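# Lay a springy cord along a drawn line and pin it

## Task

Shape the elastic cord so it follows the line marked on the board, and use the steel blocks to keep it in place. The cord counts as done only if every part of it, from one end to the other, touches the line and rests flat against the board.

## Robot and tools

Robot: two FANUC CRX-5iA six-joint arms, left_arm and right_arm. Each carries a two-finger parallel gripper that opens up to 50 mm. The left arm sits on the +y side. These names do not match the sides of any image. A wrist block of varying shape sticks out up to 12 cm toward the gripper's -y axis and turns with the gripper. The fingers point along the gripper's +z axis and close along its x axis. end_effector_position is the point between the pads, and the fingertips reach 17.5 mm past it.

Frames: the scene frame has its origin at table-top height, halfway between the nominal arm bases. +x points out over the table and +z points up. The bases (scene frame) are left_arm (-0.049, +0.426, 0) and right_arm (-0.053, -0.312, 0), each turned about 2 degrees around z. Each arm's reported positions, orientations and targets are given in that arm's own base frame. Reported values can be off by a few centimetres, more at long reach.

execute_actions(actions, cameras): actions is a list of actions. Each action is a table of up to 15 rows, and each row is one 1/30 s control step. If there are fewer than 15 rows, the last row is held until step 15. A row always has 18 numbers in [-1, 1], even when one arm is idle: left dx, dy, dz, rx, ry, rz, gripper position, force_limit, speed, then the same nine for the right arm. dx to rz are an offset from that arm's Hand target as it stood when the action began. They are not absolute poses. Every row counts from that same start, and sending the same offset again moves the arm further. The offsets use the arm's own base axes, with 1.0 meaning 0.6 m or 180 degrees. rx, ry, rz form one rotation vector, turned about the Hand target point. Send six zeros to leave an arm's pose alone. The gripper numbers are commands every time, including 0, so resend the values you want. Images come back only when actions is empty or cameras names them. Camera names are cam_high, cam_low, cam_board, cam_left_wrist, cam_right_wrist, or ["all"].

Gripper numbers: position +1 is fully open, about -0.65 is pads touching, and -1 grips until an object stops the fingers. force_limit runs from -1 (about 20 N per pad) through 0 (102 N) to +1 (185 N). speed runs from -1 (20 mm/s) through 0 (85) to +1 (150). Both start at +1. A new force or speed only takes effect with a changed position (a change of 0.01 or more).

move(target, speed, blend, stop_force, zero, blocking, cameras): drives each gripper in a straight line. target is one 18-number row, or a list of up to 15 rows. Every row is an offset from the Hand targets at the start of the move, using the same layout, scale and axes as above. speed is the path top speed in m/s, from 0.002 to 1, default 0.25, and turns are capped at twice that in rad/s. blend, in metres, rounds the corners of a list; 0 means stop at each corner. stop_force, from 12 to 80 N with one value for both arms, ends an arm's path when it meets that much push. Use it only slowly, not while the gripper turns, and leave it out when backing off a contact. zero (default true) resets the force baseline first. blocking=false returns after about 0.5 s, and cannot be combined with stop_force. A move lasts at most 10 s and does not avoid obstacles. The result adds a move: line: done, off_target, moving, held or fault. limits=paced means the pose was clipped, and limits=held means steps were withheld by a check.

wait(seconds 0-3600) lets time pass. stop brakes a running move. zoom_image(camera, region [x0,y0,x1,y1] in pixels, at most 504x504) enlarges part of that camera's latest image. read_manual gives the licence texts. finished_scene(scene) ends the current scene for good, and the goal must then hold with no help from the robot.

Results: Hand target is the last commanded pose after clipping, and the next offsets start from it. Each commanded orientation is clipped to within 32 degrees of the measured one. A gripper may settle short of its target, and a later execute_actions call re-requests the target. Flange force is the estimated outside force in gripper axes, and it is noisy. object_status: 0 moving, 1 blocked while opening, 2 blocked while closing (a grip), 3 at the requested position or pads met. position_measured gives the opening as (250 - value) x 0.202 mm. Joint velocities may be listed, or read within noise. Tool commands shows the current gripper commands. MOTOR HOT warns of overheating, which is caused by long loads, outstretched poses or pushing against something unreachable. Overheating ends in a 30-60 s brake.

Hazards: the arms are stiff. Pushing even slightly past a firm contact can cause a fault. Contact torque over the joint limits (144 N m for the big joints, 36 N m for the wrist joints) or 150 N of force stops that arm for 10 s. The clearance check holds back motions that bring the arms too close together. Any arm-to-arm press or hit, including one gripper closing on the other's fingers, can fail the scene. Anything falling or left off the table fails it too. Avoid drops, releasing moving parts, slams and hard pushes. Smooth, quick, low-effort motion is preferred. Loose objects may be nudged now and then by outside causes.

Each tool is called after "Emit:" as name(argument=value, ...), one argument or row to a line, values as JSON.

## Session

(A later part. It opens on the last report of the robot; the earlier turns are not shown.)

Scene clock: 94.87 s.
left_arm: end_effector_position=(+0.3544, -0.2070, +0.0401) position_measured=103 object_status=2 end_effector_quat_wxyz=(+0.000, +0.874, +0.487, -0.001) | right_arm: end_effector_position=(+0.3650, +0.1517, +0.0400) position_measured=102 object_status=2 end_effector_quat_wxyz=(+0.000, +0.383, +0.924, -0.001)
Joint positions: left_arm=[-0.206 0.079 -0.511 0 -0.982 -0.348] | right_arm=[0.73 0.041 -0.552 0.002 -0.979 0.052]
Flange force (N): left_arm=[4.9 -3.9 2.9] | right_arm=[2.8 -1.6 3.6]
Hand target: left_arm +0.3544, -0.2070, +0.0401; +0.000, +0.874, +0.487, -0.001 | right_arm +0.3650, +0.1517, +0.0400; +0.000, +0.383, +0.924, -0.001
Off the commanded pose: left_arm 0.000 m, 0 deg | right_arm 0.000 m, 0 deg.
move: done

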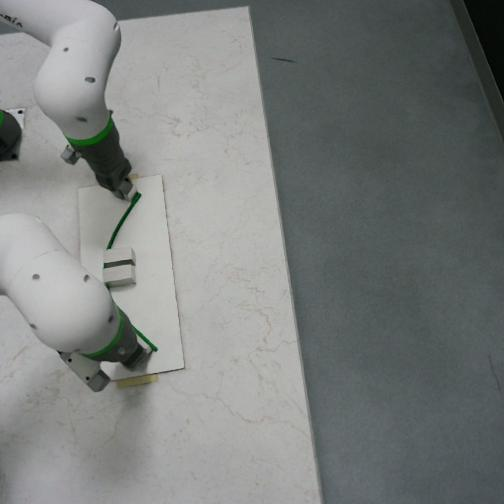

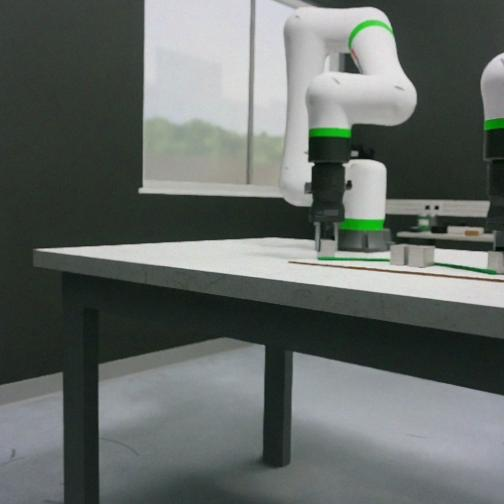

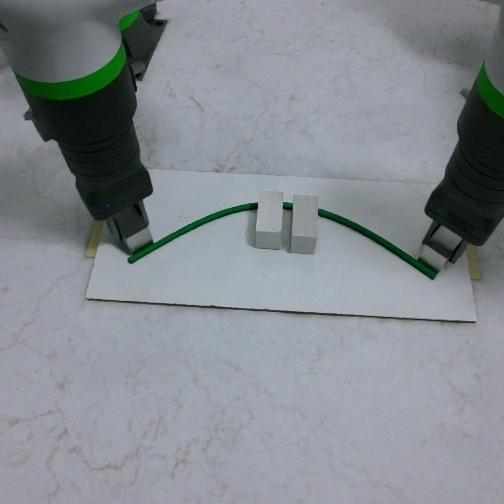

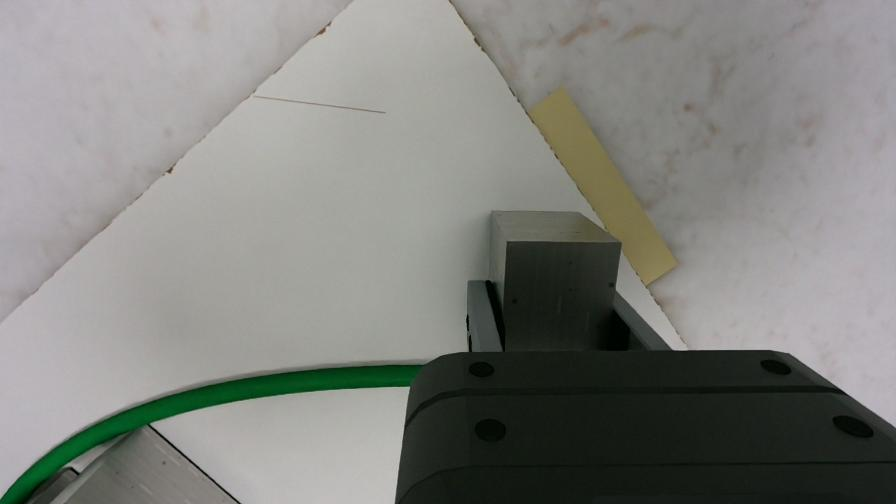

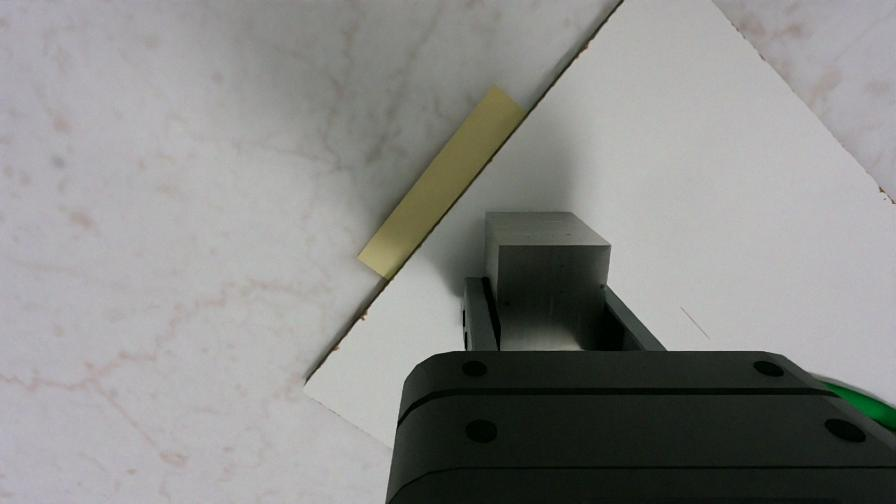

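Emit:
move(
  target=[0,0,-0.01,0,0,0,-1,-0.7,-0.5,0,0,-0.01,0,0,0,-1,-0.7,-0.5],
  stop_force=12,
  speed=0.01,
)

Emit:
move(
  target=[
    [0,0,0,0,0,0,0.4,-0.7,-1,0,0,0,0,0,0,0.4,-0.7,-1],
    [0,0,0.15,0,0,0,0.4,-0.7,-1,0,0,0.15,0,0,0,0.4,-0.7,-1],
    [-0.1,0.15,0.25,0,0,0,0.4,-0.7,-1,-0.1,-0.15,0.25,0,0,0,0.4,-0.7,-1],
  ],
  cameras=["all"],
  blend=[0,0.02,0],
)

Emit:
zoom_image(
  camera="cam_board",
  region=[80, 160, 290, 330],
)

Emit:
zoom_image(
  camera="cam_board",
  region=[270, 160, 480, 330],
)

Scene clock: 96.73 s.
left_arm: end_effector_position=(+0.3544, -0.2070, +0.0384) position_measured=103 object_status=2 end_effector_quat_wxyz=(+0.000, +0.873, +0.487, -0.001) | right_arm: end_effector_position=(+0.3650, +0.1517, +0.0379) position_measured=102 object_status=2 end_effector_quat_wxyz=(+0.000, +0.383, +0.924, -0.001)
Joint positions: left_arm=[-0.206 0.082 -0.513 0.001 -0.978 -0.348] | right_arm=[0.73 0.045 -0.554 0.002 -0.973 0.052]
Flange force (N): left_arm=[6.0 -17.0 -32.8] | right_arm=[10.4 -10.8 -35.2]
Hand target: left_arm +0.3544, -0.2070, +0.0384; +0.000, +0.874, +0.487, -0.001 (not the last commanded pose) | right_arm +0.3650, +0.1517, +0.0379; +0.000, +0.383, +0.924, -0.001 (not the last commanded pose)
Off the commanded pose: left_arm 0.004 m, 0 deg | right_arm 0.004 m, 0 deg.
move: contact (left_arm, right_arm)

Scene clock: 98.60 s.
left_arm: end_effector_position=(+0.2944, -0.1170, +0.1884) position_measured=92 object_status=3 end_effector_quat_wxyz=(+0.000, +0.874, +0.487, -0.001) | right_arm: end_effector_position=(+0.3050, +0.0617, +0.1878) position_measured=92 object_status=3 end_effector_quat_wxyz=(+0.000, +0.383, +0.924, -0.001)
Joint positions: left_arm=[0.045 -0.335 -0.497 0 -1.411 -0.598] | right_arm=[0.633 -0.353 -0.511 0.002 -1.414 0.151]
Flange force (N): left_arm=[3.6 -6.5 -1.3] | right_arm=[4.5 0.9 -1.4]
Hand target: left_arm +0.2944, -0.1170, +0.1884; +0.000, +0.874, +0.487, -0.001 | right_arm +0.3050, +0.0617, +0.1879; +0.000, +0.383, +0.924, -0.001
Off the commanded pose: left_arm 0.000 m, 0 deg | right_arm 0.000 m, 0 deg.
move: done

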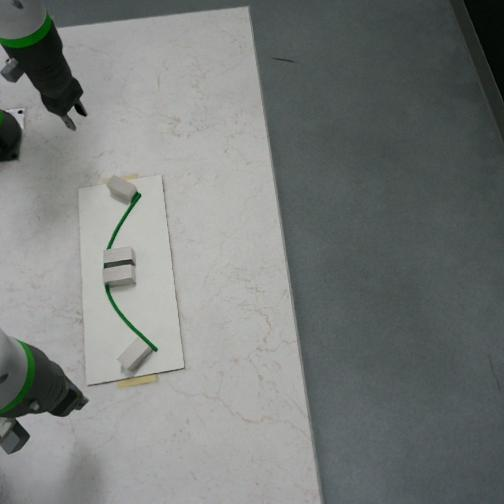

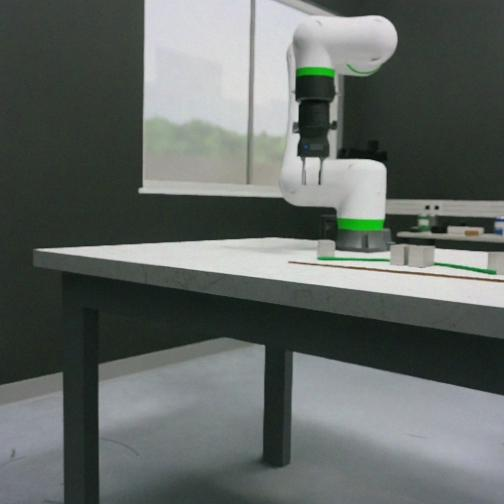

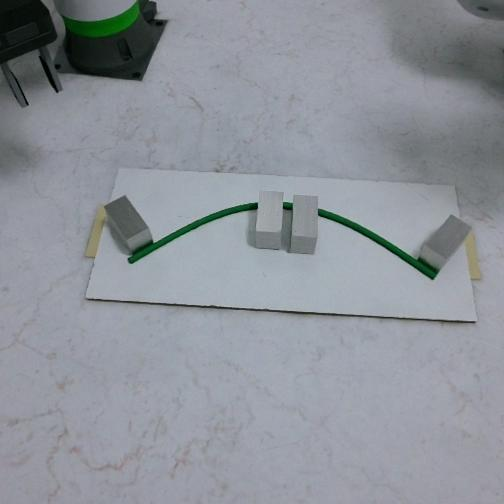

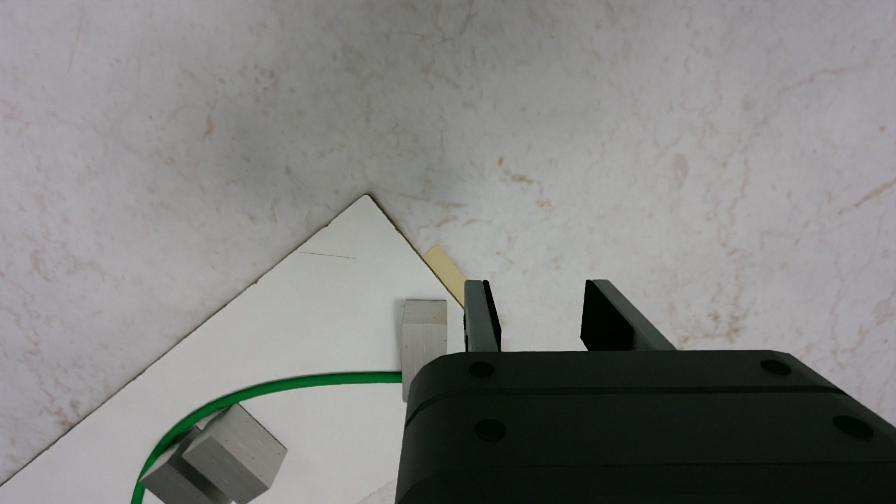

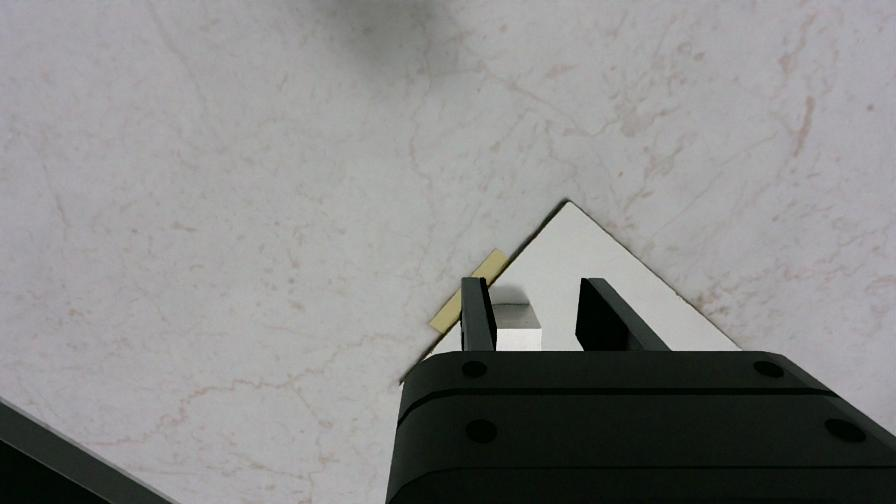

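Scaled by 2.400.

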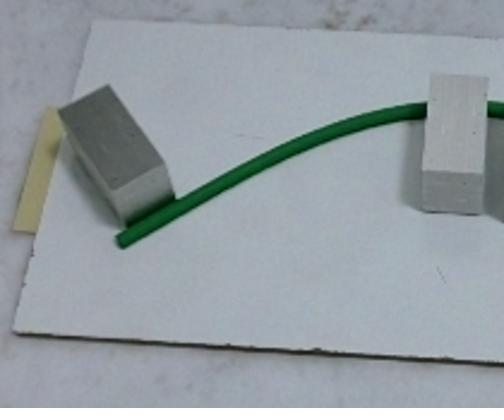

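Scaled by 2.400.

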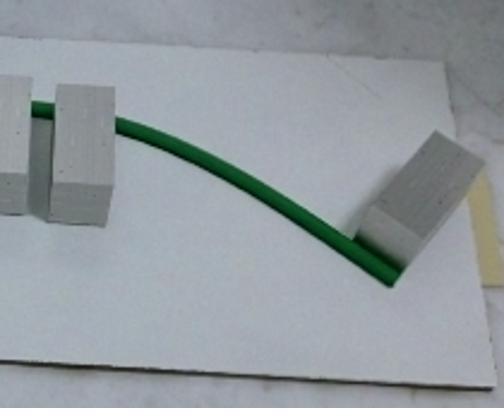

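Holding perfectly.

Emit:
finished_scene(
  scene=1,
)

The scene is finished: the task was done.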